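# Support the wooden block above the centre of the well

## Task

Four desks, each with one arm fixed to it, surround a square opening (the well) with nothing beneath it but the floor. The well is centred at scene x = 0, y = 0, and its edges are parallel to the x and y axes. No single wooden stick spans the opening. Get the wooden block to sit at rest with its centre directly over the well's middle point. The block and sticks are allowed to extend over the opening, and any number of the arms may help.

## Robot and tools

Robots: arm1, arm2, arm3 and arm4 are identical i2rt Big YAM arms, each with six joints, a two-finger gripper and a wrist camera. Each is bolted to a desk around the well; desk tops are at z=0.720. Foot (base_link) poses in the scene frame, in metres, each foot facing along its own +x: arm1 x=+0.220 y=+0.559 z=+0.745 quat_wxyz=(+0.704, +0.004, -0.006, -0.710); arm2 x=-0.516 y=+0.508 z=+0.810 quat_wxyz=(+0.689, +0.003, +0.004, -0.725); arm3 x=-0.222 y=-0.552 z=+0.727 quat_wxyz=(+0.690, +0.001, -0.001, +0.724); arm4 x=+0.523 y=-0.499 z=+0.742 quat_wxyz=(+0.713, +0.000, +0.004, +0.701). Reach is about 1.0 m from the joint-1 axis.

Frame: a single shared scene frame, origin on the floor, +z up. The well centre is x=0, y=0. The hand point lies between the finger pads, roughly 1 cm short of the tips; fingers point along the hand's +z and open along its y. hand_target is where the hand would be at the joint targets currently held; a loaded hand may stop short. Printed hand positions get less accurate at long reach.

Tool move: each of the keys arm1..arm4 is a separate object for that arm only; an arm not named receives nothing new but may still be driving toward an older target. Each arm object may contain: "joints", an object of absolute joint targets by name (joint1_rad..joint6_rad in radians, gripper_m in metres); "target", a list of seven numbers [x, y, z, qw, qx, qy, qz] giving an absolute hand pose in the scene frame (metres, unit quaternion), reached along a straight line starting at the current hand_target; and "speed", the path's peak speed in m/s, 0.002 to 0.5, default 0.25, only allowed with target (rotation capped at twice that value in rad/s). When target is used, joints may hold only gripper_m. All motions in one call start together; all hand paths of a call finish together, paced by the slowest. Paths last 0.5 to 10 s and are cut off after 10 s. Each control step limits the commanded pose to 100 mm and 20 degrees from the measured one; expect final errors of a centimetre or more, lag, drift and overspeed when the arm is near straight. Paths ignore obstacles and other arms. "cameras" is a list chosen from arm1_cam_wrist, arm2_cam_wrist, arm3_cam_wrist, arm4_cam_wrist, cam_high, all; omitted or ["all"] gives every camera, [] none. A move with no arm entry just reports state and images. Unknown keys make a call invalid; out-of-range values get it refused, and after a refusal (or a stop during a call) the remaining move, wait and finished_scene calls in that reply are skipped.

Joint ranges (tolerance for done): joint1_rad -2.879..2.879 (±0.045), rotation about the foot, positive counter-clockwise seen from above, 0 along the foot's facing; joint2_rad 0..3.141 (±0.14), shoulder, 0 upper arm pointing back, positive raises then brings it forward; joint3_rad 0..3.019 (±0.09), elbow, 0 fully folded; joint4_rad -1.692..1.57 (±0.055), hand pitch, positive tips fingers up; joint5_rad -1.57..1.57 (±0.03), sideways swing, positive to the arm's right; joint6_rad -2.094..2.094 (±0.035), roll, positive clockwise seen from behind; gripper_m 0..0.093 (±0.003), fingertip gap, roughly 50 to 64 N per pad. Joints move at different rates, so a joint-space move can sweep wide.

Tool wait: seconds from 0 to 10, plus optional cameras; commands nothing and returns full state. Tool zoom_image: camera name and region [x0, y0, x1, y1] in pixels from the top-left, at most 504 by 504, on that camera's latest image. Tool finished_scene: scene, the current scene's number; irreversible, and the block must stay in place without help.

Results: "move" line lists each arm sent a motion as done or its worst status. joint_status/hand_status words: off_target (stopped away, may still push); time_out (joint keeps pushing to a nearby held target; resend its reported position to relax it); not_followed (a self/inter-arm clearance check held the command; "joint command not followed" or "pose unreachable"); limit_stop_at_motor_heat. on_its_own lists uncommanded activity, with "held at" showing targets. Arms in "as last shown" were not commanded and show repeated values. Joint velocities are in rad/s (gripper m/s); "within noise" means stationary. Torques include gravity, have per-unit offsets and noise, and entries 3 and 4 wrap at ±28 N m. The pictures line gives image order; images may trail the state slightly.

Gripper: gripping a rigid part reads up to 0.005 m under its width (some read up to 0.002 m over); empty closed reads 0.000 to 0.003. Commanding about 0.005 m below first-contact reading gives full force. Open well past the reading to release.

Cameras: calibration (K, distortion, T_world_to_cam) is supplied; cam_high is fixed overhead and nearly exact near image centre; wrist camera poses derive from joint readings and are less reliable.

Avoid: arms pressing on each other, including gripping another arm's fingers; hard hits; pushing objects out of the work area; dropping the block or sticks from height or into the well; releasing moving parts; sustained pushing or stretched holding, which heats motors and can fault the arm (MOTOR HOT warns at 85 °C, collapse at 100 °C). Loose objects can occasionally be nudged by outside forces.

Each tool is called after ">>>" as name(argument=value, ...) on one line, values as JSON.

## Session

>>> move()

>>> zoom_image(camera="cam_high", region=[40, 60, 480, 500])

Scene clock: 0.00 s.
Joint torques (N m): no reading
Heat: arm1: hottest joint3_rad 26 °C; arm2: hottest joint2_rad 25 °C; arm3: hottest joint1_rad 27 °C; arm4: hottest joint3_rad 26 °C.
Joint velocities: within noise
arm1.joint_positions: joint1_rad=+0.125 joint2_rad=+0.593 joint3_rad=+1.388 joint4_rad=-1.385 joint5_rad=+0.204 joint6_rad=-0.325 gripper_m=+0.09396
arm1.joint_status: not commanded
arm1.hand: x=+0.2018 y=+0.3416 z=+1.2802 quat_wxyz=(-0.231, -0.513, -0.713, +0.418) (m; scene frame)
arm1.hand_target: x=+0.2013 y=+0.3441 z=+1.2913 quat_wxyz=(-0.239, -0.511, -0.707, +0.426) (m; scene frame)
arm1.hand_status: not commanded
arm2.joint_positions: joint1_rad=-0.259 joint2_rad=+0.543 joint3_rad=+1.317 joint4_rad=-1.436 joint5_rad=+0.061 joint6_rad=-0.172 gripper_m=+0.09396
arm2.joint_status: not commanded
arm2.hand: x=-0.5869 y=+0.3151 z=+1.3076 quat_wxyz=(-0.200, -0.686, -0.582, +0.387) (m; scene frame)
arm2.hand_target: x=-0.5862 y=+0.3172 z=+1.3166 quat_wxyz=(-0.205, -0.683, -0.579, +0.395) (m; scene frame)
arm2.hand_status: not commanded
arm3.joint_positions: joint1_rad=+0.493 joint2_rad=+0.582 joint3_rad=+1.448 joint4_rad=-1.348 joint5_rad=-0.088 joint6_rad=+0.119 gripper_m=+0.09396
arm3.joint_status: not commanded
arm3.hand: x=-0.3432 y=-0.3812 z=+1.2987 quat_wxyz=(-0.194, +0.730, -0.445, -0.482) (m; scene frame)
arm3.hand_target: x=-0.3416 y=-0.3838 z=+1.3098 quat_wxyz=(-0.200, +0.724, -0.441, -0.491) (m; scene frame)
arm3.hand_status: not commanded
arm4.joint_positions: joint1_rad=-0.169 joint2_rad=+0.522 joint3_rad=+1.317 joint4_rad=-1.478 joint5_rad=+0.180 joint6_rad=+0.223 gripper_m=+0.09396
arm4.joint_status: not commanded
arm4.hand: x=+0.5915 y=-0.3202 z=+1.2366 quat_wxyz=(-0.352, +0.462, -0.775, -0.251) (m; scene frame)
arm4.hand_target: x=+0.5911 y=-0.3221 z=+1.2458 quat_wxyz=(-0.359, +0.458, -0.771, -0.258) (m; scene frame)
arm4.hand_status: not commanded
pictures: arm1_cam_wrist, arm2_cam_wrist, arm3_cam_wrist, arm4_cam_wrist, cam_high
camera_calibration:
arm1_cam_wrist: T_world_to_cam=[[-0.923589, -0.135534, 0.358627, -0.225754], [-0.251242, 0.920539, -0.299141, 0.12242], [-0.289587, -0.366386, -0.884252, 1.4436], [0, 0, 0, 1]] pos_world=[0.2403, 0.385625, 1.39409]
arm2_cam_wrist: T_world_to_cam=[[-0.956101, 0.237347, 0.171865, -0.859404], [0.185591, 0.944328, -0.271661, 0.171805], [-0.226775, -0.227839, -0.946923, 1.29715], [0, 0, 0, 1]] pos_world=[-0.559402, 0.337278, 1.42267]
arm3_cam_wrist: T_world_to_cam=[[0.832673, 0.535979, -0.139224, 0.671591], [0.431279, -0.785366, -0.44407, 0.429201], [-0.347354, 0.30972, -0.885109, 1.27063], [0, 0, 0, 1]] pos_world=[-0.302964, -0.416417, 1.40874]
arm4_cam_wrist: T_world_to_cam=[[0.896538, -0.437682, -0.0682161, -0.584204], [-0.438324, -0.854324, -0.27929, 0.33721], [0.0639617, 0.280295, -0.957781, 1.36554], [0, 0, 0, 1]] pos_world=[0.584226, -0.350363, 1.36221]

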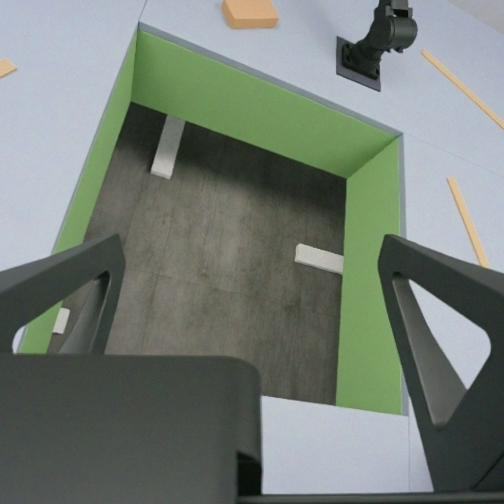

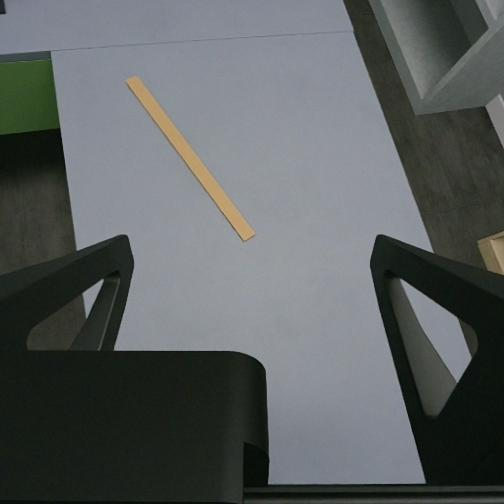

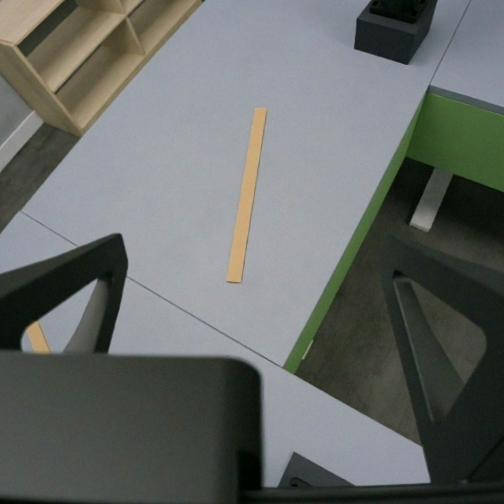

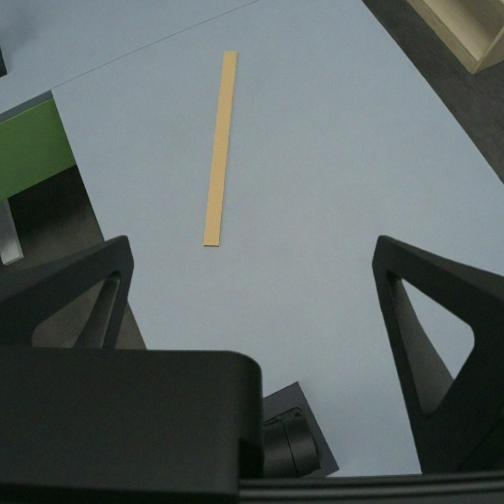

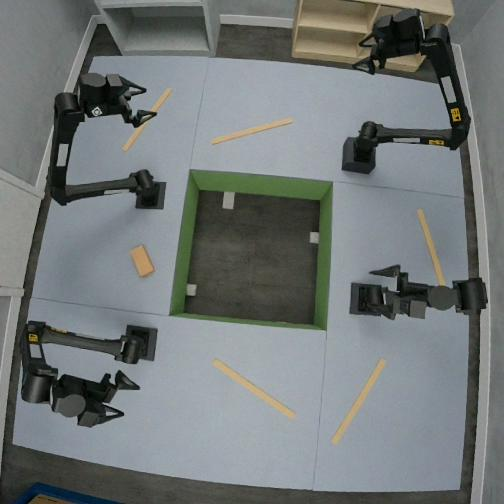

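Scaled by 1.145 from the camera's 504x504 image, which has a finer 720x720 frame.

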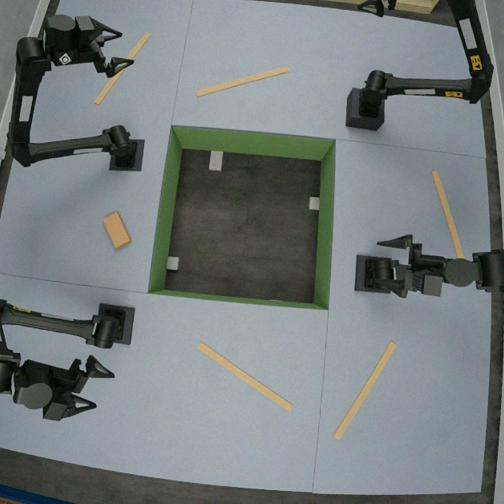

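>>> move(arm1={"joints":{"joint1_rad":1.646,"joint2_rad":1.45,"joint3_rad":1.22,"joint4_rad":-1.33,"joint5_rad":0,"joint6_rad":0.57,"gripper_m":0.07}}, arm2={"joints":{"joint1_rad":-0.225,"joint2_rad":1.75,"joint3_rad":1.37,"joint4_rad":-1.19,"joint5_rad":0,"joint6_rad":-0.65,"gripper_m":0.07}}, arm3={"joints":{"joint1_rad":1.866,"joint2_rad":1.42,"joint3_rad":1.22,"joint4_rad":-1.37,"joint5_rad":0,"joint6_rad":0.80,"gripper_m":0.07}}, arm4={"joints":{"joint1_rad":-0.213,"joint2_rad":1.65,"joint3_rad":1.41,"joint4_rad":-1.33,"joint5_rad":0,"joint6_rad":0.29,"gripper_m":0.07}})

Scene clock: 5.90 s.
Joint torques (N m): arm1=[-0.26 -11.52 7.77 0.66 0.06 0.01] | arm2=[-0.38 -16.62 10.66 0.81 -0.18 -0.01] | arm3=[0.56 -9.23 8.91 -0.34 0.11 0.21] | arm4=[-0.73 -11.05 7.51 0.47 -0.17 0.18]
Heat: arm1: hottest joint3_rad 26 °C; arm2: hottest joint3_rad 26 °C; arm3: hottest joint1_rad 27 °C; arm4: hottest joint3_rad 26 °C.
move: arm1 done; arm2 done; arm3 done; arm4 done
Joint velocities: within noise
arm1.joint_positions: joint1_rad=+1.643 joint2_rad=+1.449 joint3_rad=+1.223 joint4_rad=-1.331 joint5_rad=-0.001 joint6_rad=+0.559 gripper_m=+0.07013
arm1.joint_status: all done
arm1.hand: x=+0.6351 y=+0.5857 z=+0.9312 quat_wxyz=(-0.013, -0.245, -0.969, -0.003) (m; scene frame)
arm1.hand_target: x=+0.6345 y=+0.5868 z=+0.9300 quat_wxyz=(-0.012, -0.249, -0.968, -0.002) (m; scene frame)
arm1.hand_status: not commanded
arm2.joint_positions: joint1_rad=-0.234 joint2_rad=+1.728 joint3_rad=+1.358 joint4_rad=-1.198 joint5_rad=+0.003 joint6_rad=-0.638 gripper_m=+0.07010
arm2.joint_status: all done
arm2.hand: x=-0.6583 y=+0.0231 z=+0.9133 quat_wxyz=(+0.004, -0.572, -0.821, -0.002) (m; scene frame)
arm2.hand_target: x=-0.6550 y=+0.0158 z=+0.9068 quat_wxyz=(+0.004, -0.563, -0.827, -0.004) (m; scene frame)
arm2.hand_status: not commanded
arm3.joint_positions: joint1_rad=+1.864 joint2_rad=+1.414 joint3_rad=+1.211 joint4_rad=-1.361 joint5_rad=-0.001 joint6_rad=+0.787 gripper_m=+0.07012
arm3.joint_status: all done
arm3.hand: x=-0.6048 y=-0.6876 z=+0.9165 quat_wxyz=(+0.001, +0.975, -0.221, -0.003) (m; scene frame)
arm3.hand_target: x=-0.6054 y=-0.6887 z=+0.9175 quat_wxyz=(-0.001, +0.974, -0.226, +0.000) (m; scene frame)
arm3.hand_status: not commanded
arm4.joint_positions: joint1_rad=-0.206 joint2_rad=+1.640 joint3_rad=+1.399 joint4_rad=-1.338 joint5_rad=+0.003 joint6_rad=+0.280 gripper_m=+0.07009
arm4.joint_status: all done
arm4.hand: x=+0.6323 y=-0.0252 z=+0.9031 quat_wxyz=(+0.005, +0.509, -0.861, +0.005) (m; scene frame)
arm4.hand_target: x=+0.6365 y=-0.0201 z=+0.9024 quat_wxyz=(+0.004, +0.502, -0.865, +0.001) (m; scene frame)
arm4.hand_status: not commanded
pictures: arm1_cam_wrist, arm2_cam_wrist, arm3_cam_wrist, arm4_cam_wrist, cam_high
camera_calibration:
arm1_cam_wrist: T_world_to_cam=[[-0.469769, -0.882534, -0.0212467, 0.835677], [-0.737015, 0.378835, 0.559725, -0.271785], [-0.485927, 0.278601, -0.828406, 1.04494], [0, 0, 0, 1]] pos_world=[0.700031, 0.549354, 1.03551]
arm2_cam_wrist: T_world_to_cam=[[-0.938024, -0.346534, -0.00503842, -0.603678], [-0.285076, 0.763235, 0.57983, -0.729582], [-0.197085, 0.545331, -0.814722, 0.722011], [0, 0, 0, 1]] pos_world=[-0.631953, -0.046087, 1.00823]
arm3_cam_wrist: T_world_to_cam=[[0.424076, 0.905592, -0.00796238, 0.887096], [0.740204, -0.341534, 0.579183, -0.314074], [0.521784, -0.251511, -0.815159, 1.01197], [0, 0, 0, 1]] pos_world=[-0.671749, -0.656091, 1.01389]
arm4_cam_wrist: T_world_to_cam=[[0.878046, -0.478495, -0.00889057, -0.557402], [-0.383982, -0.715459, 0.583675, -0.296169], [-0.285646, -0.50908, -0.811939, 1.03021], [0, 0, 0, 1]] pos_world=[0.669975, 0.0458465, 1.00437]

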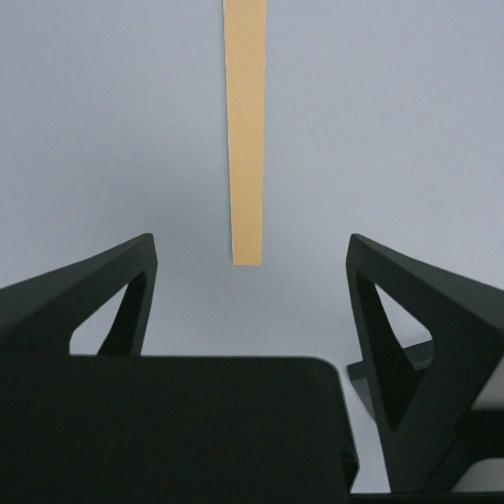

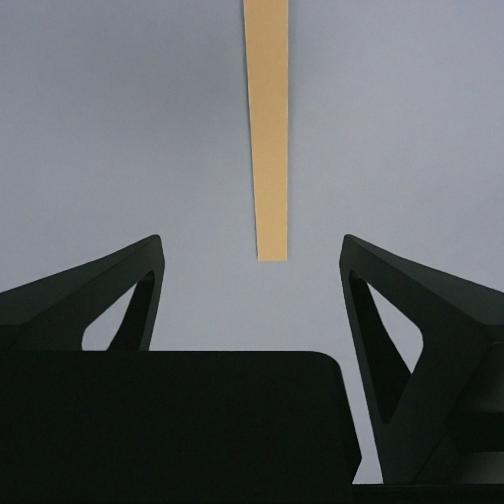

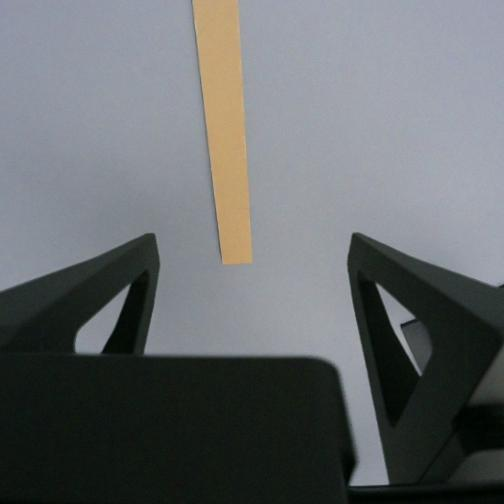

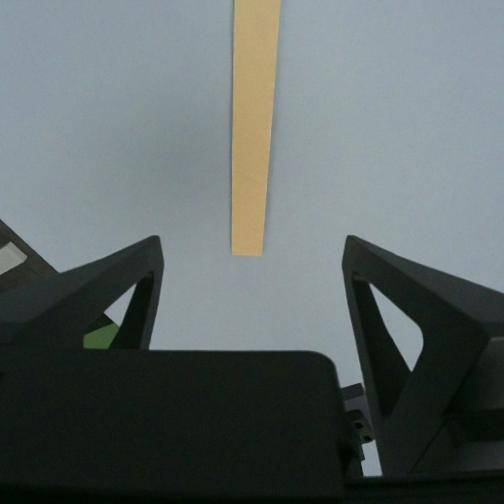

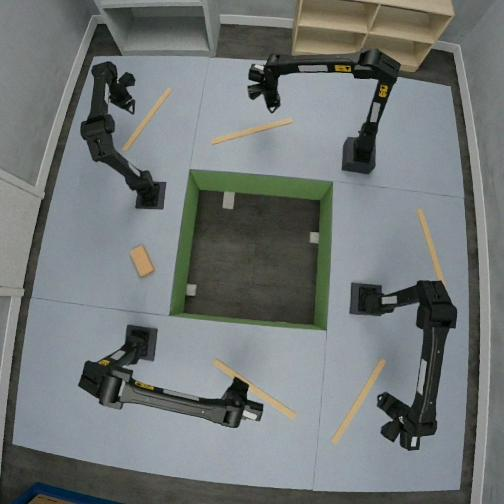

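>>> move(arm1={"target":[0.641,0.596,0.79,0,0.2443,0.9697,0],"speed":0.2}, arm2={"target":[-0.6634,0.0025,0.79,0,0.5498,0.8353,0],"speed":0.2}, arm3={"target":[-0.626,-0.705,0.79,0,0.9804,-0.1968,0],"speed":0.2}, arm4={"target":[0.646,0.005,0.79,0,0.4932,-0.87,0],"speed":0.2}, cameras=["arm1_cam_wrist","arm2_cam_wrist","arm3_cam_wrist","arm4_cam_wrist"])

Scene clock: 8.30 s.
Joint torques (N m): arm1=[0.32 -11.93 6.72 0.98 -0.02 0.03] | arm2=[-0.26 -17.32 8.55 1.03 -0.19 -0.06] | arm3=[0.91 -9.82 7.69 0.38 0.04 0] | arm4=[-0.73 -12.04 6.38 0.64 0.02 0.19]
Heat: arm1: hottest joint3_rad 26 °C; arm2: hottest joint2_rad 26 °C; arm3: hottest joint1_rad 27 °C; arm4: hottest joint3_rad 27 °C.
move: arm1 done; arm2 off_target; arm3 done; arm4 done
Joint velocities: within noise
arm1.joint_positions: joint1_rad=+1.658 joint2_rad=+1.622 joint3_rad=+1.029 joint4_rad=-0.991 joint5_rad=-0.002 joint6_rad=+0.568 gripper_m=+0.07013
arm1.joint_status: not commanded
arm1.hand: x=+0.6402 y=+0.5921 z=+0.7943 quat_wxyz=(-0.001, -0.243, -0.970, +0.000) (m; scene frame)
arm1.hand_target: x=+0.6410 y=+0.5959 z=+0.7901 quat_wxyz=(+0.000, -0.244, -0.970, +0.000) (m; scene frame)
arm1.hand_status: done (0.006 m and 0.2 deg from the pose sent, 0.142 m and 1.6 deg at the start)
arm2.joint_positions: joint1_rad=-0.234 joint2_rad=+1.901 joint3_rad=+1.285 joint4_rad=-0.933 joint5_rad=-0.002 joint6_rad=-0.678 gripper_m=+0.07010
arm2.joint_status: not commanded
arm2.hand: x=-0.6636 y=+0.0037 z=+0.8036 quat_wxyz=(-0.001, -0.555, -0.832, +0.006) (m; scene frame)
arm2.hand_target: x=-0.6632 y=+0.0029 z=+0.7901 quat_wxyz=(+0.000, -0.550, -0.835, +0.000) (m; scene frame)
arm2.hand_status: off_target (0.014 m and 1.0 deg from the pose sent, 0.125 m and 3.1 deg at the start)
arm3.joint_positions: joint1_rad=+1.878 joint2_rad=+1.596 joint3_rad=+1.064 joint4_rad=-1.045 joint5_rad=-0.001 joint6_rad=+0.772 gripper_m=+0.07012
arm3.joint_status: not commanded
arm3.hand: x=-0.6229 y=-0.7001 z=+0.7922 quat_wxyz=(-0.002, +0.978, -0.207, +0.003) (m; scene frame)
arm3.hand_target: x=-0.6258 y=-0.7050 z=+0.7900 quat_wxyz=(+0.000, +0.980, -0.197, +0.000) (m; scene frame)
arm3.hand_status: done (0.006 m and 1.2 deg from the pose sent, 0.129 m and 2.9 deg at the start)
arm4.joint_positions: joint1_rad=-0.212 joint2_rad=+1.804 joint3_rad=+1.319 joint4_rad=-1.082 joint5_rad=+0.003 joint6_rad=+0.292 gripper_m=+0.07009
arm4.joint_status: not commanded
arm4.hand: x=+0.6412 y=+0.0019 z=+0.7954 quat_wxyz=(+0.002, +0.501, -0.865, +0.001) (m; scene frame)
arm4.hand_target: x=+0.6461 y=+0.0050 z=+0.7902 quat_wxyz=(+0.000, +0.493, -0.870, +0.000) (m; scene frame)
arm4.hand_status: done (0.008 m and 1.1 deg from the pose sent, 0.118 m and 2.3 deg at the start)
pictures: arm1_cam_wrist, arm2_cam_wrist, arm3_cam_wrist, arm4_cam_wrist
camera_calibration:
arm1_cam_wrist: T_world_to_cam=[[-0.46577, -0.884864, -0.0085661, 0.829577], [-0.723855, 0.375415, 0.578876, -0.215428], [-0.509011, 0.275823, -0.815371, 0.938211], [0, 0, 0, 1]] pos_world=[0.708012, 0.556157, 0.896802]
arm2_cam_wrist: T_world_to_cam=[[-0.923378, -0.383877, 0.00342351, -0.612898], [-0.314997, 0.762731, 0.564817, -0.660529], [-0.219431, 0.520461, -0.825209, 0.63583], [0, 0, 0, 1]] pos_world=[-0.63448, -0.0623963, 0.899869]
arm3_cam_wrist: T_world_to_cam=[[0.397054, 0.917795, 0.000852953, 0.889924], [0.743092, -0.32202, 0.586616, -0.223489], [0.538668, -0.232284, -0.809865, 0.936771], [0, 0, 0, 1]] pos_world=[-0.691883, -0.671138, 0.889001]
arm4_cam_wrist: T_world_to_cam=[[0.868981, -0.494705, -0.0118067, -0.545012], [-0.398852, -0.714333, 0.575018, -0.194085], [-0.292898, -0.494971, -0.818055, 0.968684], [0, 0, 0, 1]] pos_world=[0.67992, 0.0712095, 0.897605]

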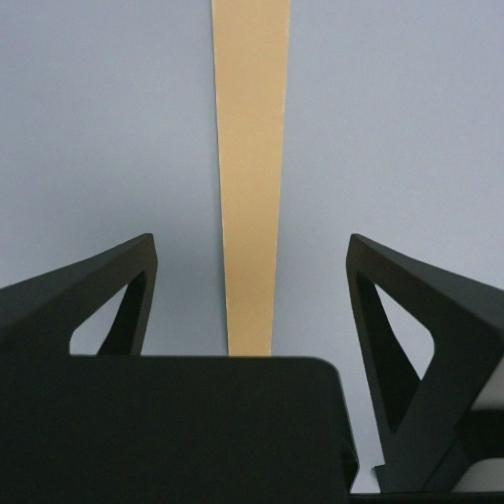

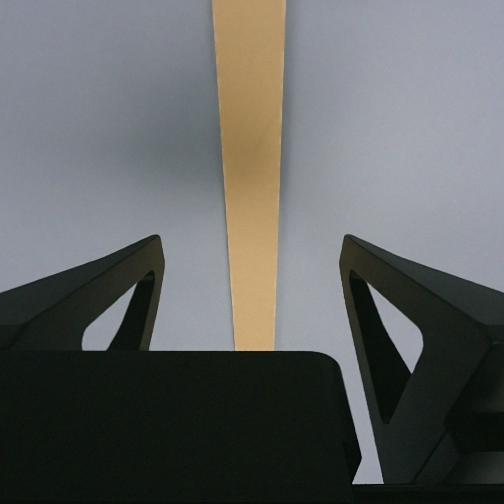

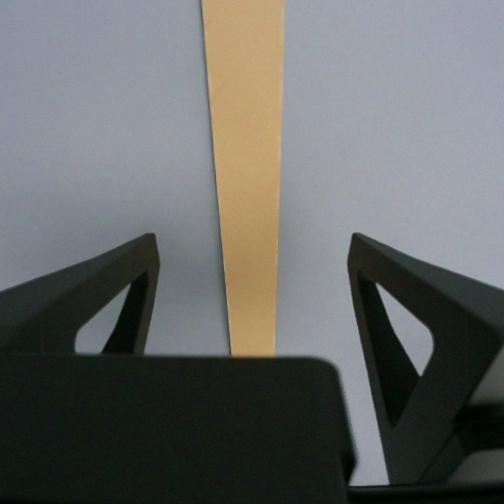

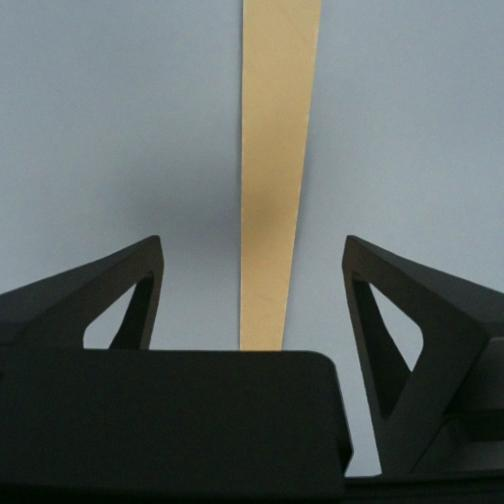

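>>> move(arm1={"target":[0.641,0.597,0.712,0,0.2443,0.9697,0],"speed":0.12}, arm2={"target":[-0.6634,0.0025,0.712,0,0.5498,0.8353,0],"speed":0.12}, arm3={"target":[-0.628,-0.709,0.712,0,0.9804,-0.1968,0],"speed":0.12}, arm4={"target":[0.650,0.004,0.712,0,0.4832,-0.8755,0],"speed":0.12}, cameras=["arm1_cam_wrist","arm2_cam_wrist","arm3_cam_wrist","arm4_cam_wrist"])

Scene clock: 9.83 s.
Joint torques (N m): arm1=[0.15 -10.05 5.22 1.88 -0.13 -0.05] | arm2=[-0.5 -16.62 7.57 1.17 -0.04 -0.03] | arm3=[1.08 -7.65 5.46 0.8 0.14 0.04] | arm4=[-0.5 -10.17 4.85 1.01 0.15 0.22]
Heat: arm1: hottest joint3_rad 27 °C; arm2: hottest joint2_rad 26 °C; arm3: hottest joint1_rad 27 °C; arm4: hottest joint3_rad 27 °C.
move: arm1 off_target; arm2 off_target; arm3 off_target; arm4 off_target
Joint velocities: within noise
arm1.joint_positions: joint1_rad=+1.662 joint2_rad=+1.729 joint3_rad=+0.967 joint4_rad=-0.803 joint5_rad=+0.001 joint6_rad=+0.579 gripper_m=+0.07010
arm1.joint_status: not commanded
arm1.hand: x=+0.6448 y=+0.5936 z=+0.7326 quat_wxyz=(-0.010, -0.246, -0.969, -0.001) (m; scene frame)
arm1.hand_target: x=+0.6401 y=+0.5968 z=+0.7129 quat_wxyz=(+0.000, -0.244, -0.970, +0.000) (m; scene frame)
arm1.hand_status: off_target (0.021 m and 1.2 deg from the pose sent, 0.082 m and 0.2 deg at the start)
arm2.joint_positions: joint1_rad=-0.234 joint2_rad=+2.015 joint3_rad=+1.254 joint4_rad=-0.773 joint5_rad=-0.005 joint6_rad=-0.680 gripper_m=+0.07009
arm2.joint_status: not commanded
arm2.hand: x=-0.6649 y=-0.0013 z=+0.7377 quat_wxyz=(-0.005, -0.554, -0.832, +0.013) (m; scene frame)
arm2.hand_target: x=-0.6631 y=+0.0035 z=+0.7129 quat_wxyz=(+0.000, -0.550, -0.835, +0.000) (m; scene frame)
arm2.hand_status: off_target (0.026 m and 1.7 deg from the pose sent, 0.092 m and 1.0 deg at the start)
arm3.joint_positions: joint1_rad=+1.882 joint2_rad=+1.683 joint3_rad=+1.010 joint4_rad=-0.849 joint5_rad=-0.003 joint6_rad=+0.771 gripper_m=+0.07009
arm3.joint_status: not commanded
arm3.hand: x=-0.6366 y=-0.7078 z=+0.7399 quat_wxyz=(+0.014, +0.979, -0.204, -0.020) (m; scene frame)
arm3.hand_target: x=-0.6268 y=-0.7082 z=+0.7136 quat_wxyz=(+0.000, +0.980, -0.197, +0.000) (m; scene frame)
arm3.hand_status: off_target (0.029 m and 2.9 deg from the pose sent, 0.081 m and 1.2 deg at the start)
arm4.joint_positions: joint1_rad=-0.222 joint2_rad=+1.879 joint3_rad=+1.263 joint4_rad=-0.909 joint5_rad=+0.000 joint6_rad=+0.304 gripper_m=+0.07007
arm4.joint_status: not commanded
arm4.hand: x=+0.6477 y=+0.0106 z=+0.7405 quat_wxyz=(-0.011, +0.492, -0.871, -0.016) (m; scene frame)
arm4.hand_target: x=+0.6495 y=+0.0029 z=+0.7131 quat_wxyz=(+0.000, +0.483, -0.875, +0.000) (m; scene frame)
arm4.hand_status: off_target (0.029 m and 2.5 deg from the pose sent, 0.084 m and 2.4 deg at the start)
pictures: arm1_cam_wrist, arm2_cam_wrist, arm3_cam_wrist, arm4_cam_wrist
camera_calibration:
arm1_cam_wrist: T_world_to_cam=[[-0.470559, -0.882229, -0.0157053, 0.839254], [-0.732508, 0.380655, 0.564388, -0.163848], [-0.491941, 0.277082, -0.82536, 0.88538], [0, 0, 0, 1]] pos_world=[0.710453, 0.55746, 0.836412]
arm2_cam_wrist: T_world_to_cam=[[-0.922888, -0.384928, 0.0104142, -0.62053], [-0.315243, 0.770791, 0.553627, -0.611809], [-0.221134, 0.507653, -0.8327, 0.588146], [0, 0, 0, 1]] pos_world=[-0.635489, -0.0658557, 0.834925]
arm3_cam_wrist: T_world_to_cam=[[0.391368, 0.919403, -0.0391006, 0.929502], [0.77361, -0.305702, 0.555044, -0.130755], [0.498356, -0.247475, -0.830901, 0.879211], [0, 0, 0, 1]] pos_world=[-0.700784, -0.676977, 0.839457]
arm4_cam_wrist: T_world_to_cam=[[0.858073, -0.512797, -0.0273788, -0.528266], [-0.418129, -0.728625, 0.54247, -0.116995], [-0.298126, -0.454031, -0.839629, 0.94889], [0, 0, 0, 1]] pos_world=[0.687261, 0.074687, 0.845719]

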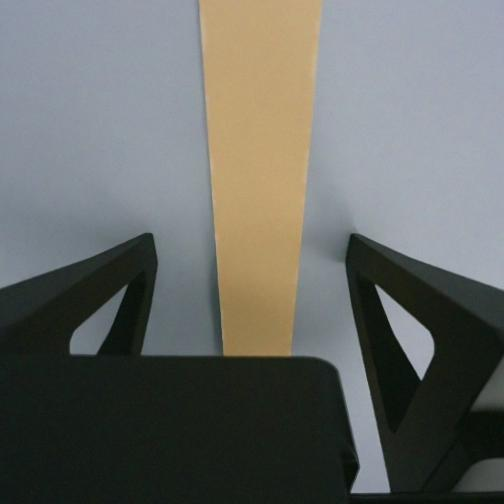

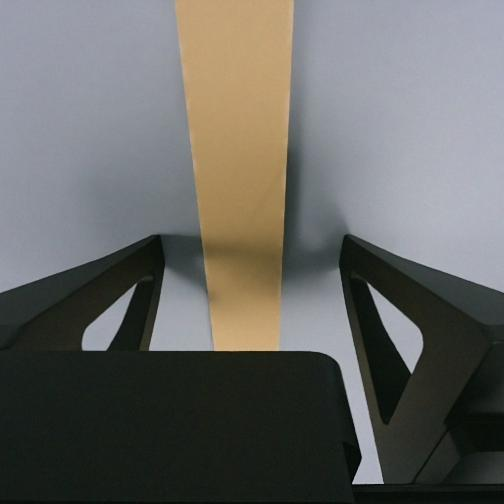

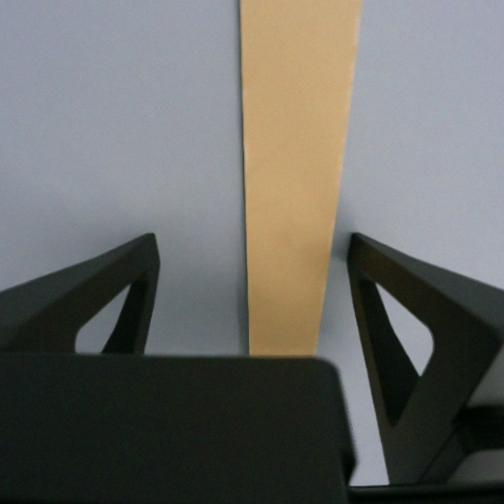

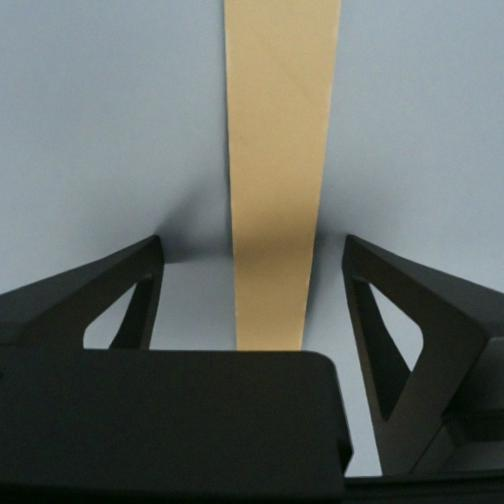

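>>> move(arm2={"target":[-0.6634,0.0055,0.700,0,0.5498,0.8353,0],"speed":0.08}, arm3={"target":[-0.622,-0.709,0.700,0,0.9804,-0.1968,0],"speed":0.08}, arm4={"target":[0.650,0.0,0.700,0,0.4832,-0.8755,0],"speed":0.08}, cameras=["arm2_cam_wrist","arm3_cam_wrist","arm4_cam_wrist"])

Scene clock: 11.10 s.
Joint torques (N m): arm1=[0.15 -9.99 5.22 1.88 -0.13 -0.07] | arm2=[-0.5 -15.15 6.28 1.78 0.06 -0.01] | arm3=[1.26 -6.83 3.97 1.61 -0.08 0.09] | arm4=[-0.5 -9.23 3.77 1.5 0.17 0.2]
Heat: arm1: hottest joint3_rad 27 °C; arm2: hottest joint2_rad 26 °C; arm3: hottest joint1_rad 27 °C; arm4: hottest joint3_rad 27 °C.
move: arm2 off_target; arm3 off_target; arm4 off_target
Joint velocities: within noise
arm1: as last shown
arm1.hand: x=+0.6449 y=+0.5936 z=+0.7326 quat_wxyz=(-0.010, -0.246, -0.969, -0.001) (m; scene frame)
arm1.hand_target: x=+0.6402 y=+0.5968 z=+0.7129 quat_wxyz=(+0.000, -0.244, -0.970, +0.000) (m; scene frame)
arm2.joint_positions: joint1_rad=-0.234 joint2_rad=+2.015 joint3_rad=+1.254 joint4_rad=-0.754 joint5_rad=-0.008 joint6_rad=-0.684 gripper_m=+0.07009
arm2.joint_status: not commanded
arm2.hand: x=-0.6657 y=-0.0060 z=+0.7379 quat_wxyz=(-0.009, -0.552, -0.833, +0.022) (m; scene frame)
arm2.hand_target: x=-0.6628 y=+0.0074 z=+0.7022 quat_wxyz=(+0.000, -0.550, -0.835, +0.000) (m; scene frame)
arm2.hand_status: off_target (0.040 m and 2.7 deg from the pose sent, 0.038 m and 1.7 deg at the start)
arm3.joint_positions: joint1_rad=+1.886 joint2_rad=+1.679 joint3_rad=+1.001 joint4_rad=-0.836 joint5_rad=+0.003 joint6_rad=+0.771 gripper_m=+0.07009
arm3.joint_status: not commanded
arm3.hand: x=-0.6356 y=-0.7081 z=+0.7385 quat_wxyz=(+0.013, +0.979, -0.203, -0.024) (m; scene frame)
arm3.hand_target: x=-0.6198 y=-0.7077 z=+0.7030 quat_wxyz=(+0.000, +0.980, -0.197, +0.000) (m; scene frame)
arm3.hand_status: off_target (0.041 m and 3.2 deg from the pose sent, 0.042 m and 2.9 deg at the start)
arm4.joint_positions: joint1_rad=-0.222 joint2_rad=+1.878 joint3_rad=+1.255 joint4_rad=-0.890 joint5_rad=-0.001 joint6_rad=+0.304 gripper_m=+0.07007
arm4.joint_status: not commanded
arm4.hand: x=+0.6480 y=+0.0116 z=+0.7387 quat_wxyz=(-0.015, +0.491, -0.871, -0.020) (m; scene frame)
arm4.hand_target: x=+0.6492 y=-0.0020 z=+0.7021 quat_wxyz=(+0.000, +0.483, -0.875, +0.000) (m; scene frame)
arm4.hand_status: off_target (0.040 m and 3.1 deg from the pose sent, 0.042 m and 2.5 deg at the start)
pictures: arm2_cam_wrist, arm3_cam_wrist, arm4_cam_wrist
camera_calibration:
arm2_cam_wrist: T_world_to_cam=[[-0.92115, -0.388667, 0.0205312, -0.629393], [-0.317004, 0.779823, 0.539801, -0.5995], [-0.225813, 0.490729, -0.841542, 0.593838], [0, 0, 0, 1]] pos_world=[-0.635713, -0.0685339, 0.836273]
arm3_cam_wrist: T_world_to_cam=[[0.387786, 0.920907, -0.0393857, 0.92825], [0.779396, -0.304786, 0.547401, -0.120849], [0.492101, -0.242972, -0.835943, 0.880355], [0, 0, 0, 1]] pos_world=[-0.698997, -0.677765, 0.83864]
arm4_cam_wrist: T_world_to_cam=[[0.857908, -0.512824, -0.0316997, -0.524729], [-0.419618, -0.734914, 0.532749, -0.106896], [-0.296503, -0.443748, -0.845679, 0.95123], [0, 0, 0, 1]] pos_world=[0.687356, 0.0744538, 0.844751]

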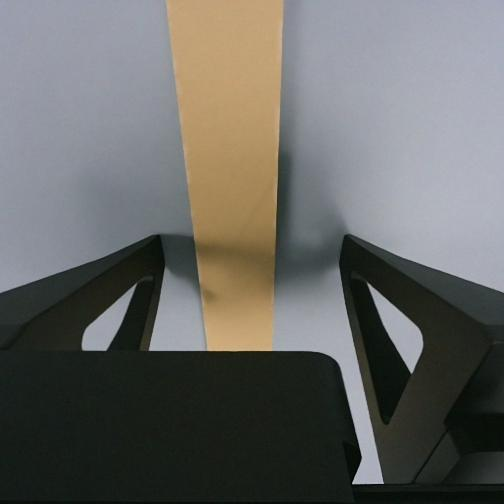

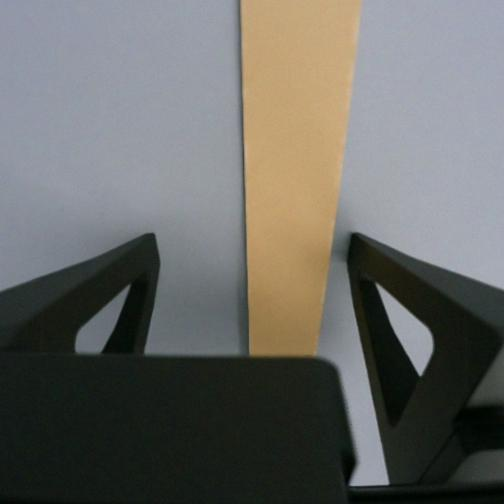

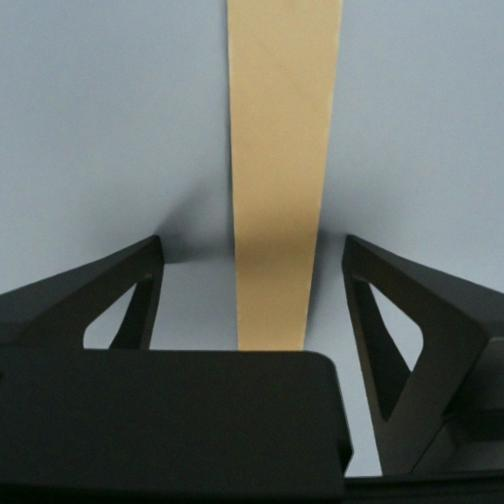

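>>> move(arm1={"joints":{"gripper_m":0.022}}, arm2={"joints":{"gripper_m":0.022}}, arm3={"joints":{"gripper_m":0.022}}, arm4={"joints":{"gripper_m":0.022}}, cameras=["all"])

Scene clock: 12.80 s.
Joint torques (N m): arm1=[0.15 -10.05 5.23 1.37 -0.25 -0.07] | arm2=[-1.2 -15.15 6.23 1.57 0.22 0.01] | arm3=[1.2 -6.95 4 1.14 -0.39 0.08] | arm4=[-0.62 -9.35 3.84 0.84 0.04 0.17]
Heat: arm1: hottest joint3_rad 27 °C; arm2: hottest joint2_rad 26 °C; arm3: hottest joint1_rad 27 °C; arm4: hottest joint3_rad 27 °C.
move: arm1 off_target; arm2 off_target; arm3 off_target; arm4 off_target
Joint velocities: within noise
arm1.joint_positions: joint1_rad=+1.662 joint2_rad=+1.729 joint3_rad=+0.967 joint4_rad=-0.789 joint5_rad=+0.005 joint6_rad=+0.579 gripper_m=+0.02674
arm1.joint_status: gripper_m off_target (ended at +0.02676, target +0.02200)
arm1.hand: x=+0.6484 y=+0.5931 z=+0.7327 quat_wxyz=(-0.017, -0.246, -0.969, -0.002) (m; scene frame)
arm1.hand_target: x=+0.6401 y=+0.5968 z=+0.7129 quat_wxyz=(+0.000, -0.244, -0.970, +0.000) (m; scene frame)
arm1.hand_status: not commanded
arm2.joint_positions: joint1_rad=-0.233 joint2_rad=+2.015 joint3_rad=+1.254 joint4_rad=-0.745 joint5_rad=-0.011 joint6_rad=-0.684 gripper_m=+0.02830
arm2.joint_status: gripper_m off_target (ended at +0.02833, target +0.02200)
arm2.hand: x=-0.6654 y=-0.0085 z=+0.7380 quat_wxyz=(-0.012, -0.552, -0.833, +0.026) (m; scene frame)
arm2.hand_target: x=-0.6628 y=+0.0075 z=+0.7022 quat_wxyz=(+0.000, -0.550, -0.835, +0.000) (m; scene frame)
arm2.hand_status: not commanded
arm3.joint_positions: joint1_rad=+1.886 joint2_rad=+1.679 joint3_rad=+1.001 joint4_rad=-0.824 joint5_rad=+0.010 joint6_rad=+0.771 gripper_m=+0.02686
arm3.joint_status: gripper_m off_target (ended at +0.02688, target +0.02200)
arm3.hand: x=-0.6390 y=-0.7079 z=+0.7387 quat_wxyz=(+0.013, +0.979, -0.203, -0.032) (m; scene frame)
arm3.hand_target: x=-0.6198 y=-0.7077 z=+0.7030 quat_wxyz=(+0.000, +0.980, -0.197, +0.000) (m; scene frame)
arm3.hand_status: not commanded
arm4.joint_positions: joint1_rad=-0.222 joint2_rad=+1.878 joint3_rad=+1.255 joint4_rad=-0.872 joint5_rad=+0.002 joint6_rad=+0.306 gripper_m=+0.02728
arm4.joint_status: gripper_m off_target (ended at +0.02731, target +0.02200)
arm4.hand: x=+0.6497 y=+0.0158 z=+0.7390 quat_wxyz=(-0.023, +0.490, -0.871, -0.026) (m; scene frame)
arm4.hand_target: x=+0.6492 y=-0.0020 z=+0.7021 quat_wxyz=(+0.000, +0.483, -0.875, +0.000) (m; scene frame)
arm4.hand_status: not commanded
pictures: arm1_cam_wrist, arm2_cam_wrist, arm3_cam_wrist, arm4_cam_wrist, cam_high
camera_calibration:
arm1_cam_wrist: T_world_to_cam=[[-0.471057, -0.88186, -0.0206857, 0.844302], [-0.74041, 0.382535, 0.552684, -0.148527], [-0.479477, 0.275662, -0.833134, 0.885891], [0, 0, 0, 1]] pos_world=[0.712508, 0.557167, 0.837619]
arm2_cam_wrist: T_world_to_cam=[[-0.920639, -0.389686, 0.0238557, -0.632263], [-0.318414, 0.784807, 0.531687, -0.592374], [-0.225913, 0.481896, -0.846605, 0.598866], [0, 0, 0, 1]] pos_world=[-0.635414, -0.070075, 0.837043]
arm3_cam_wrist: T_world_to_cam=[[0.387595, 0.920847, -0.0425556, 0.93162], [0.787082, -0.306555, 0.535281, -0.10565], [0.479866, -0.240967, -0.843601, 0.88148], [0, 0, 0, 1]] pos_world=[-0.700929, -0.677859, 0.839816]
arm4_cam_wrist: T_world_to_cam=[[0.857242, -0.513799, -0.0338673, -0.521915], [-0.424833, -0.742906, 0.517308, -0.0884225], [-0.290953, -0.42907, -0.855129, 0.956851], [0, 0, 0, 1]] pos_world=[0.68824, 0.0767067, 0.846297]

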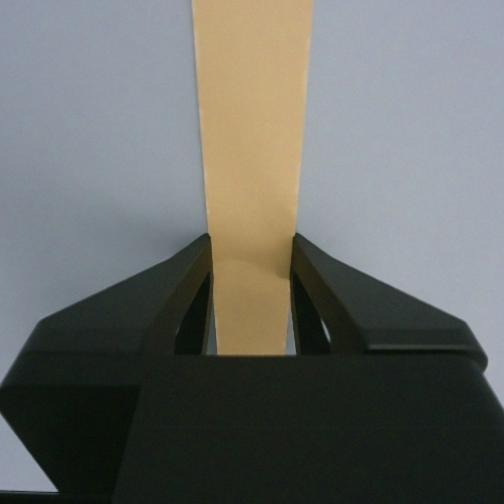

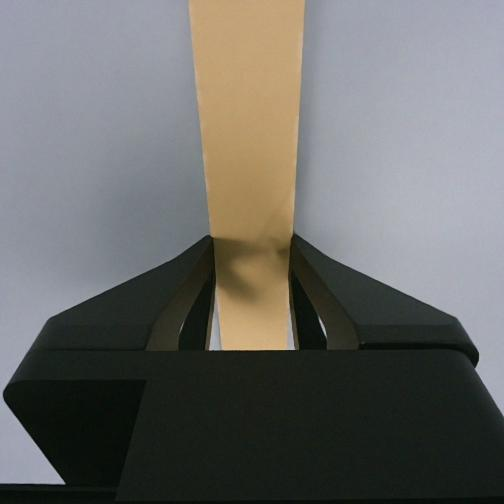

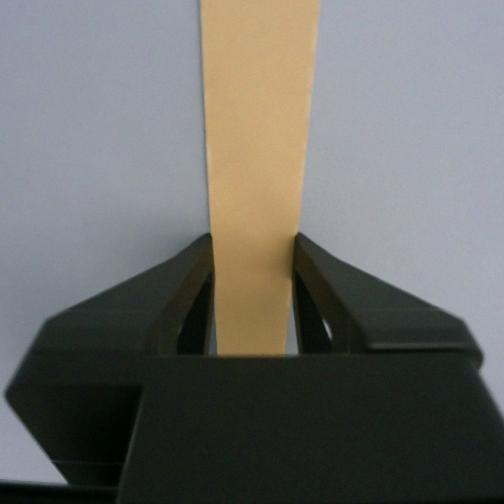

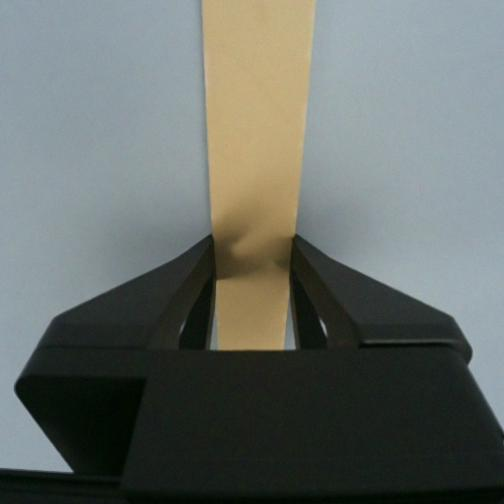

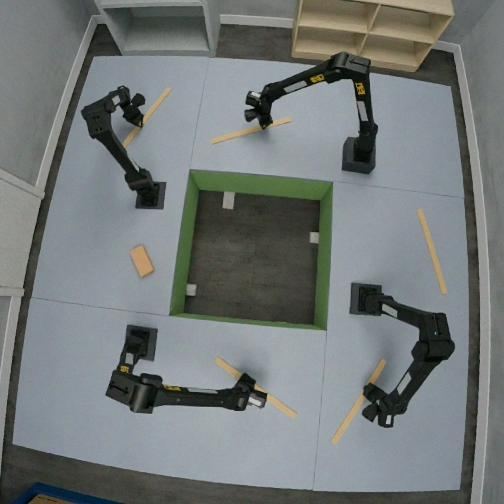

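>>> move(arm1={"target":[0.645,0.594,1.0,0,-0.244,-0.970,0],"speed":0.15}, arm2={"target":[-0.664,0.0,1.0,0,-0.550,-0.835,0],"speed":0.15}, arm3={"target":[-0.63,-0.708,1.0,0,0.980,-0.197,0],"speed":0.15}, arm4={"target":[0.649,0.008,1.0,0,0.483,-0.875,0],"speed":0.15}, cameras=["cam_high"])

Scene clock: 15.90 s.
Joint torques (N m): arm1=[-0.56 -12.57 12.03 0.17 0.01 -0.18] | arm2=[-0.26 -19.9 14.31 0.05 0 0.05] | arm3=[0.38 -11.63 12.49 -0.43 0.03 0.01] | arm4=[-0.21 -13.39 10.22 -0.28 0.03 0.18]
Heat: arm1: hottest joint3_rad 27 °C; arm2: hottest joint2_rad 26 °C; arm3: hottest joint1_rad 27 °C; arm4: hottest joint3_rad 27 °C.
move: arm1 off_target; arm2 off_target; arm3 off_target; arm4 off_target
Joint velocities: within noise
arm1.joint_positions: joint1_rad=+1.662 joint2_rad=+1.475 joint3_rad=+1.365 joint4_rad=-1.533 joint5_rad=-0.003 joint6_rad=+0.579 gripper_m=+0.02674
arm1.joint_status: not commanded
arm1.hand: x=+0.6301 y=+0.5938 z=+0.9749 quat_wxyz=(+0.027, -0.246, -0.969, +0.010) (m; scene frame)
arm1.hand_target: x=+0.6437 y=+0.5939 z=+1.0000 quat_wxyz=(+0.000, -0.244, -0.970, +0.000) (m; scene frame)
arm1.hand_status: off_target (0.029 m and 3.4 deg from the pose sent, 0.267 m and 2.0 deg at the start)
arm2.joint_positions: joint1_rad=-0.233 joint2_rad=+1.728 joint3_rad=+1.541 joint4_rad=-1.414 joint5_rad=-0.006 joint6_rad=-0.684 gripper_m=+0.02830
arm2.joint_status: not commanded
arm2.hand: x=-0.6596 y=+0.0112 z=+0.9805 quat_wxyz=(+0.005, -0.552, -0.833, -0.019) (m; scene frame)
arm2.hand_target: x=-0.6638 y=+0.0008 z=+1.0002 quat_wxyz=(+0.000, -0.550, -0.835, +0.000) (m; scene frame)
arm2.hand_status: off_target (0.023 m and 2.3 deg from the pose sent, 0.262 m and 3.3 deg at the start)
arm3.joint_positions: joint1_rad=+1.887 joint2_rad=+1.488 joint3_rad=+1.442 joint4_rad=-1.580 joint5_rad=+0.000 joint6_rad=+0.771 gripper_m=+0.02686
arm3.joint_status: not commanded
arm3.hand: x=-0.6206 y=-0.7037 z=+0.9747 quat_wxyz=(-0.016, +0.979, -0.202, +0.023) (m; scene frame)
arm3.hand_target: x=-0.6289 y=-0.7076 z=+0.9997 quat_wxyz=(+0.000, +0.980, -0.197, +0.000) (m; scene frame)
arm3.hand_status: off_target (0.027 m and 3.3 deg from the pose sent, 0.261 m and 4.0 deg at the start)
arm4.joint_positions: joint1_rad=-0.222 joint2_rad=+1.698 joint3_rad=+1.679 joint4_rad=-1.583 joint5_rad=+0.002 joint6_rad=+0.312 gripper_m=+0.02728
arm4.joint_status: not commanded
arm4.hand: x=+0.6467 y=-0.0008 z=+0.9807 quat_wxyz=(+0.014, +0.488, -0.873, +0.013) (m; scene frame)
arm4.hand_target: x=+0.6488 y=+0.0073 z=+0.9999 quat_wxyz=(+0.000, +0.483, -0.875, +0.000) (m; scene frame)
arm4.hand_status: off_target (0.021 m and 2.3 deg from the pose sent, 0.261 m and 4.1 deg at the start)
pictures: cam_high

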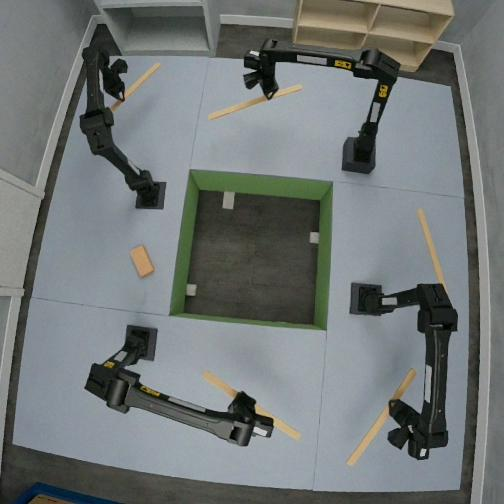

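>>> move(arm1={"joints":{"joint2_rad":1.26,"joint3_rad":1.37,"joint4_rad":-1.4}}, arm2={"joints":{"joint6_rad":0.9}}, arm3={"joints":{"joint2_rad":1.26,"joint3_rad":1.37,"joint4_rad":-1.4}}, arm4={"joints":{"joint6_rad":1.2}}, cameras=["cam_high"])

>>> move(arm1={"joints":{"joint1_rad":-0.3,"joint6_rad":-0.3}}, arm3={"joints":{"joint1_rad":-0.2,"joint6_rad":-0.3}}, cameras=["cam_high"])

Scene clock: 18.90 s.
Joint torques (N m): arm1=[-0.62 -8.76 8.79 1.63 0.01 -0.2] | arm2=[-0.38 -19.72 14.19 -0.1 0.12 0.26] | arm3=[0.44 -7.82 9.29 0.98 0.03 0] | arm4=[-0.09 -13.51 10.17 -0.34 0.1 0.2]
Heat: arm1: hottest joint3_rad 28 °C; arm2: hottest joint2_rad 26 °C; arm3: hottest joint1_rad 27 °C; arm4: hottest joint3_rad 28 °C.
move: arm1 done; arm2 done; arm3 done; arm4 done
Joint velocities: within noise
arm1.joint_positions: joint1_rad=+1.662 joint2_rad=+1.254 joint3_rad=+1.365 joint4_rad=-1.414 joint5_rad=-0.003 joint6_rad=+0.579 gripper_m=+0.02674
arm1.joint_status: all done
arm1.hand: x=+0.6273 y=+0.5939 z=+1.0650 quat_wxyz=(-0.133, -0.243, -0.960, -0.045) (m; scene frame)
arm1.hand_target: x=+0.6329 y=+0.5932 z=+1.0659 quat_wxyz=(-0.139, -0.241, -0.959, -0.047) (m; scene frame)
arm1.hand_status: not commanded
arm2.joint_positions: joint1_rad=-0.233 joint2_rad=+1.728 joint3_rad=+1.541 joint4_rad=-1.414 joint5_rad=-0.006 joint6_rad=+0.888 gripper_m=+0.02832
arm2.joint_status: all done
arm2.hand: x=-0.6596 y=+0.0112 z=+0.9805 quat_wxyz=(+0.017, -0.980, -0.198, -0.010) (m; scene frame)
arm2.hand_target: x=-0.6639 y=+0.0007 z=+1.0002 quat_wxyz=(+0.000, -0.981, -0.192, +0.000) (m; scene frame)
arm2.hand_status: not commanded
arm3.joint_positions: joint1_rad=+1.887 joint2_rad=+1.254 joint3_rad=+1.364 joint4_rad=-1.415 joint5_rad=+0.000 joint6_rad=+0.771 gripper_m=+0.02686
arm3.joint_status: all done
arm3.hand: x=-0.6088 y=-0.6993 z=+1.0405 quat_wxyz=(+0.070, +0.971, -0.200, -0.112) (m; scene frame)
arm3.hand_target: x=-0.6140 y=-0.7019 z=+1.0418 quat_wxyz=(+0.074, +0.971, -0.195, -0.118) (m; scene frame)
arm3.hand_status: not commanded
arm4.joint_positions: joint1_rad=-0.222 joint2_rad=+1.698 joint3_rad=+1.679 joint4_rad=-1.583 joint5_rad=+0.002 joint6_rad=+1.189 gripper_m=+0.02728
arm4.joint_status: all done
arm4.hand: x=+0.6466 y=-0.0009 z=+0.9807 quat_wxyz=(+0.007, +0.071, -0.997, +0.018) (m; scene frame)
arm4.hand_target: x=+0.6488 y=+0.0073 z=+0.9999 quat_wxyz=(+0.000, +0.066, -0.998, +0.000) (m; scene frame)
arm4.hand_status: not commanded
pictures: cam_high

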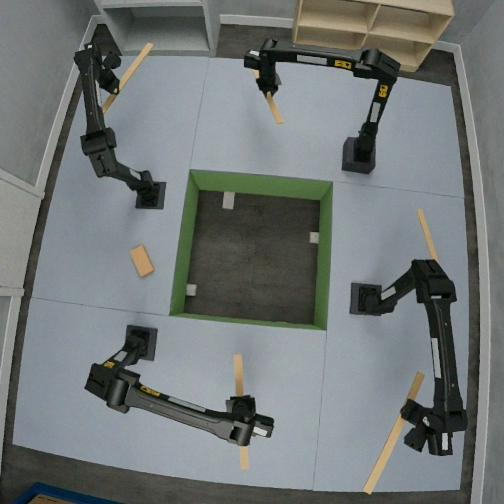

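Scene clock: 21.00 s.
Joint torques (N m): arm1=[-0.67 -10.52 9.24 1.2 -0.11 0.03] | arm2=[-1.67 -19.6 13.94 0.75 0.17 0.23] | arm3=[-0.21 -9.29 9.91 0.73 -0.11 0.21] | arm4=[-0.62 -12.22 9.61 0.36 0.11 0.15]
Heat: arm1: hottest joint3_rad 28 °C; arm2: hottest joint3_rad 27 °C; arm3: hottest joint1_rad 27 °C; arm4: hottest joint3_rad 28 °C.
move: arm1 done; arm3 done
Joint velocities: within noise
arm1.joint_positions: joint1_rad=-0.293 joint2_rad=+1.267 joint3_rad=+1.358 joint4_rad=-1.406 joint5_rad=-0.001 joint6_rad=-0.311 gripper_m=+0.02696
arm1.joint_status: all done
arm1.hand: x=+0.0913 y=+0.1622 z=+1.0505 quat_wxyz=(-0.065, -0.699, -0.704, +0.109) (m; scene frame)
arm1.hand_target: x=+0.0879 y=+0.1608 z=+1.0591 quat_wxyz=(-0.072, -0.704, -0.696, +0.119) (m; scene frame)
arm1.hand_status: not commanded
arm2.joint_positions: joint1_rad=-0.226 joint2_rad=+1.727 joint3_rad=+1.543 joint4_rad=-1.435 joint5_rad=-0.006 joint6_rad=+0.888 gripper_m=+0.02832
arm2.joint_status: not commanded
arm2.hand: x=-0.6546 y=+0.0147 z=+0.9820 quat_wxyz=(+0.025, -0.979, -0.201, -0.014) (m; scene frame)
arm2.hand_target: x=-0.6639 y=+0.0008 z=+1.0000 quat_wxyz=(+0.000, -0.981, -0.192, +0.000) (m; scene frame)
arm2.hand_status: not commanded
arm3.joint_positions: joint1_rad=-0.194 joint2_rad=+1.269 joint3_rad=+1.357 joint4_rad=-1.408 joint5_rad=+0.001 joint6_rad=-0.312 gripper_m=+0.02693
arm3.joint_status: all done
arm3.hand: x=-0.1614 y=-0.1408 z=+1.0328 quat_wxyz=(-0.107, +0.757, -0.641, -0.066) (m; scene frame)
arm3.hand_target: x=-0.1588 y=-0.1384 z=+1.0431 quat_wxyz=(-0.119, +0.750, -0.646, -0.076) (m; scene frame)
arm3.hand_status: not commanded
arm4: as last shown
arm4.joint_positions: joint1_rad=-0.215 joint2_rad=+1.686 joint3_rad=+1.687 joint4_rad=-1.602 joint5_rad=+0.002 joint6_rad=+1.192 gripper_m=+0.02728
arm4.hand: x=+0.6422 y=-0.0038 z=+0.9901 quat_wxyz=(+0.006, +0.074, -0.997, +0.017) (m; scene frame)
pictures: cam_high

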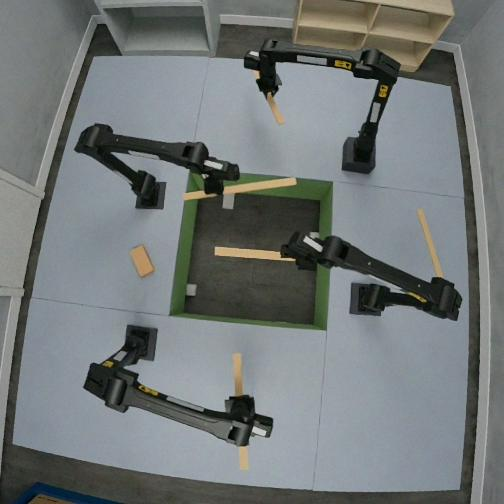

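>>> move(arm1={"target":[-0.06,0.42,1.1,0.1057,0.6992,0.6992,-0.1057],"speed":0.25}, arm3={"target":[0.06,-0.42,1.1,-0.1057,0.6992,-0.6992,-0.1057],"speed":0.25}, cameras=["cam_high"])

>>> move(arm2={"joints":{"joint1_rad":0.15,"joint6_rad":-1.3}}, arm4={"joints":{"joint1_rad":0.15,"joint6_rad":-1.3}}, cameras=["cam_high"])

Scene clock: 23.97 s.
Joint torques (N m): arm1=[-0.97 -5.95 12.36 0.36 -0.36 -0.28] | arm2=[-1.14 -18.96 13.94 0.79 0.17 0.15] | arm3=[-0.15 -4.42 12.6 -0.06 -0.46 -0.02] | arm4=[-0.56 -12.34 9.58 0.42 0.1 0.15]
Heat: arm1: hottest joint3_rad 28 °C; arm2: hottest joint2_rad 27 °C; arm3: hottest joint1_rad 27 °C; arm4: hottest joint3_rad 28 °C.
move: arm1 off_target; arm3 off_target
Joint velocities: within noise
arm1.joint_positions: joint1_rad=-1.234 joint2_rad=+1.075 joint3_rad=+1.286 joint4_rad=-1.700 joint5_rad=-0.273 joint6_rad=-1.221 gripper_m=+0.02696
arm1.joint_status: not commanded
arm1.hand: x=-0.0488 y=+0.4211 z=+1.0763 quat_wxyz=(-0.111, -0.704, -0.695, +0.091) (m; scene frame)
arm1.hand_target: x=-0.0589 y=+0.4202 z=+1.0991 quat_wxyz=(-0.101, -0.700, -0.698, +0.114) (m; scene frame)
arm1.hand_status: off_target (0.026 m and 1.9 deg from the pose sent, 0.303 m and 4.7 deg at the start; a joint's target at an end of its range on 32 of 77 steps)
arm2, arm4: as last shown
arm3.joint_positions: joint1_rad=-1.327 joint2_rad=+1.053 joint3_rad=+1.314 joint4_rad=-1.670 joint5_rad=-0.278 joint6_rad=-1.229 gripper_m=+0.02693
arm3.joint_status: not commanded
arm3.hand: x=+0.0524 y=-0.4207 z=+1.0806 quat_wxyz=(-0.135, +0.688, -0.707, -0.088) (m; scene frame)
arm3.hand_target: x=+0.0595 y=-0.4199 z=+1.0989 quat_wxyz=(-0.151, +0.691, -0.702, -0.080) (m; scene frame)
arm3.hand_status: off_target (0.021 m and 4.2 deg from the pose sent, 0.363 m and 10.5 deg at the start; a joint's target at an end of its range on 40 of 77 steps)
pictures: cam_high

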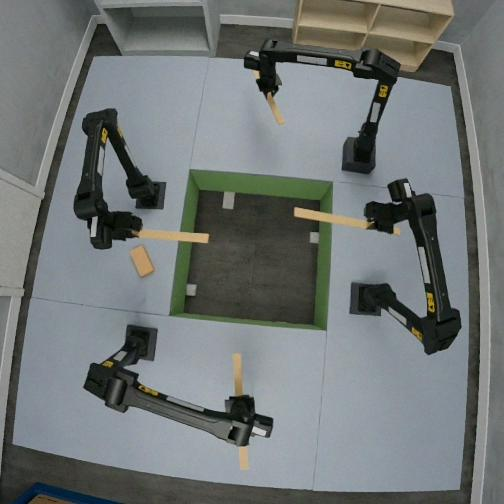

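Scene clock: 25.90 s.
Joint torques (N m): arm1=[-0.91 -5.95 12.36 0.38 -0.35 -0.23] | arm2=[-0.38 -18.78 13.91 0.69 -0.11 -0.04] | arm3=[-0.21 -4.48 12.6 -0.08 -0.45 -0.02] | arm4=[-0.03 -12.1 9.58 0.34 -0.12 -0.06]
Heat: arm1: hottest joint3_rad 29 °C; arm2: hottest joint3_rad 28 °C; arm3: hottest joint1_rad 27 °C; arm4: hottest joint3_rad 28 °C.
move: arm2 done; arm4 done
Joint velocities: within noise
arm1, arm3: as last shown
arm1.joint_positions: joint1_rad=-1.234 joint2_rad=+1.075 joint3_rad=+1.286 joint4_rad=-1.700 joint5_rad=-0.273 joint6_rad=-1.222 gripper_m=+0.02696
arm1.hand: x=-0.0488 y=+0.4211 z=+1.0763 quat_wxyz=(-0.111, -0.704, -0.696, +0.091) (m; scene frame)
arm2.joint_positions: joint1_rad=+0.156 joint2_rad=+1.727 joint3_rad=+1.543 joint4_rad=-1.432 joint5_rad=-0.005 joint6_rad=-1.288 gripper_m=+0.02831
arm2.joint_status: all done
arm2.hand: x=-0.4614 y=-0.0024 z=+0.9815 quat_wxyz=(+0.003, -0.089, -0.996, -0.028) (m; scene frame)
arm2.hand_target: x=-0.4629 y=-0.0177 z=+0.9995 quat_wxyz=(-0.002, -0.085, -0.996, -0.001) (m; scene frame)
arm2.hand_status: not commanded
arm3.joint_positions: joint1_rad=-1.327 joint2_rad=+1.053 joint3_rad=+1.314 joint4_rad=-1.670 joint5_rad=-0.278 joint6_rad=-1.230 gripper_m=+0.02693
arm4.joint_positions: joint1_rad=+0.150 joint2_rad=+1.686 joint3_rad=+1.687 joint4_rad=-1.602 joint5_rad=+0.002 joint6_rad=-1.289 gripper_m=+0.02732
arm4.joint_status: all done
arm4.hand: x=+0.4582 y=+0.0055 z=+0.9911 quat_wxyz=(+0.017, +0.997, -0.074, +0.002) (m; scene frame)
arm4.hand_target: x=+0.4569 y=+0.0178 z=+1.0010 quat_wxyz=(-0.001, +0.998, -0.069, -0.002) (m; scene frame)
arm4.hand_status: not commanded
pictures: cam_high

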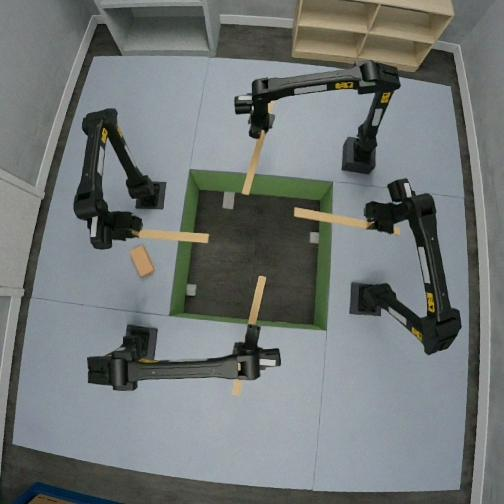

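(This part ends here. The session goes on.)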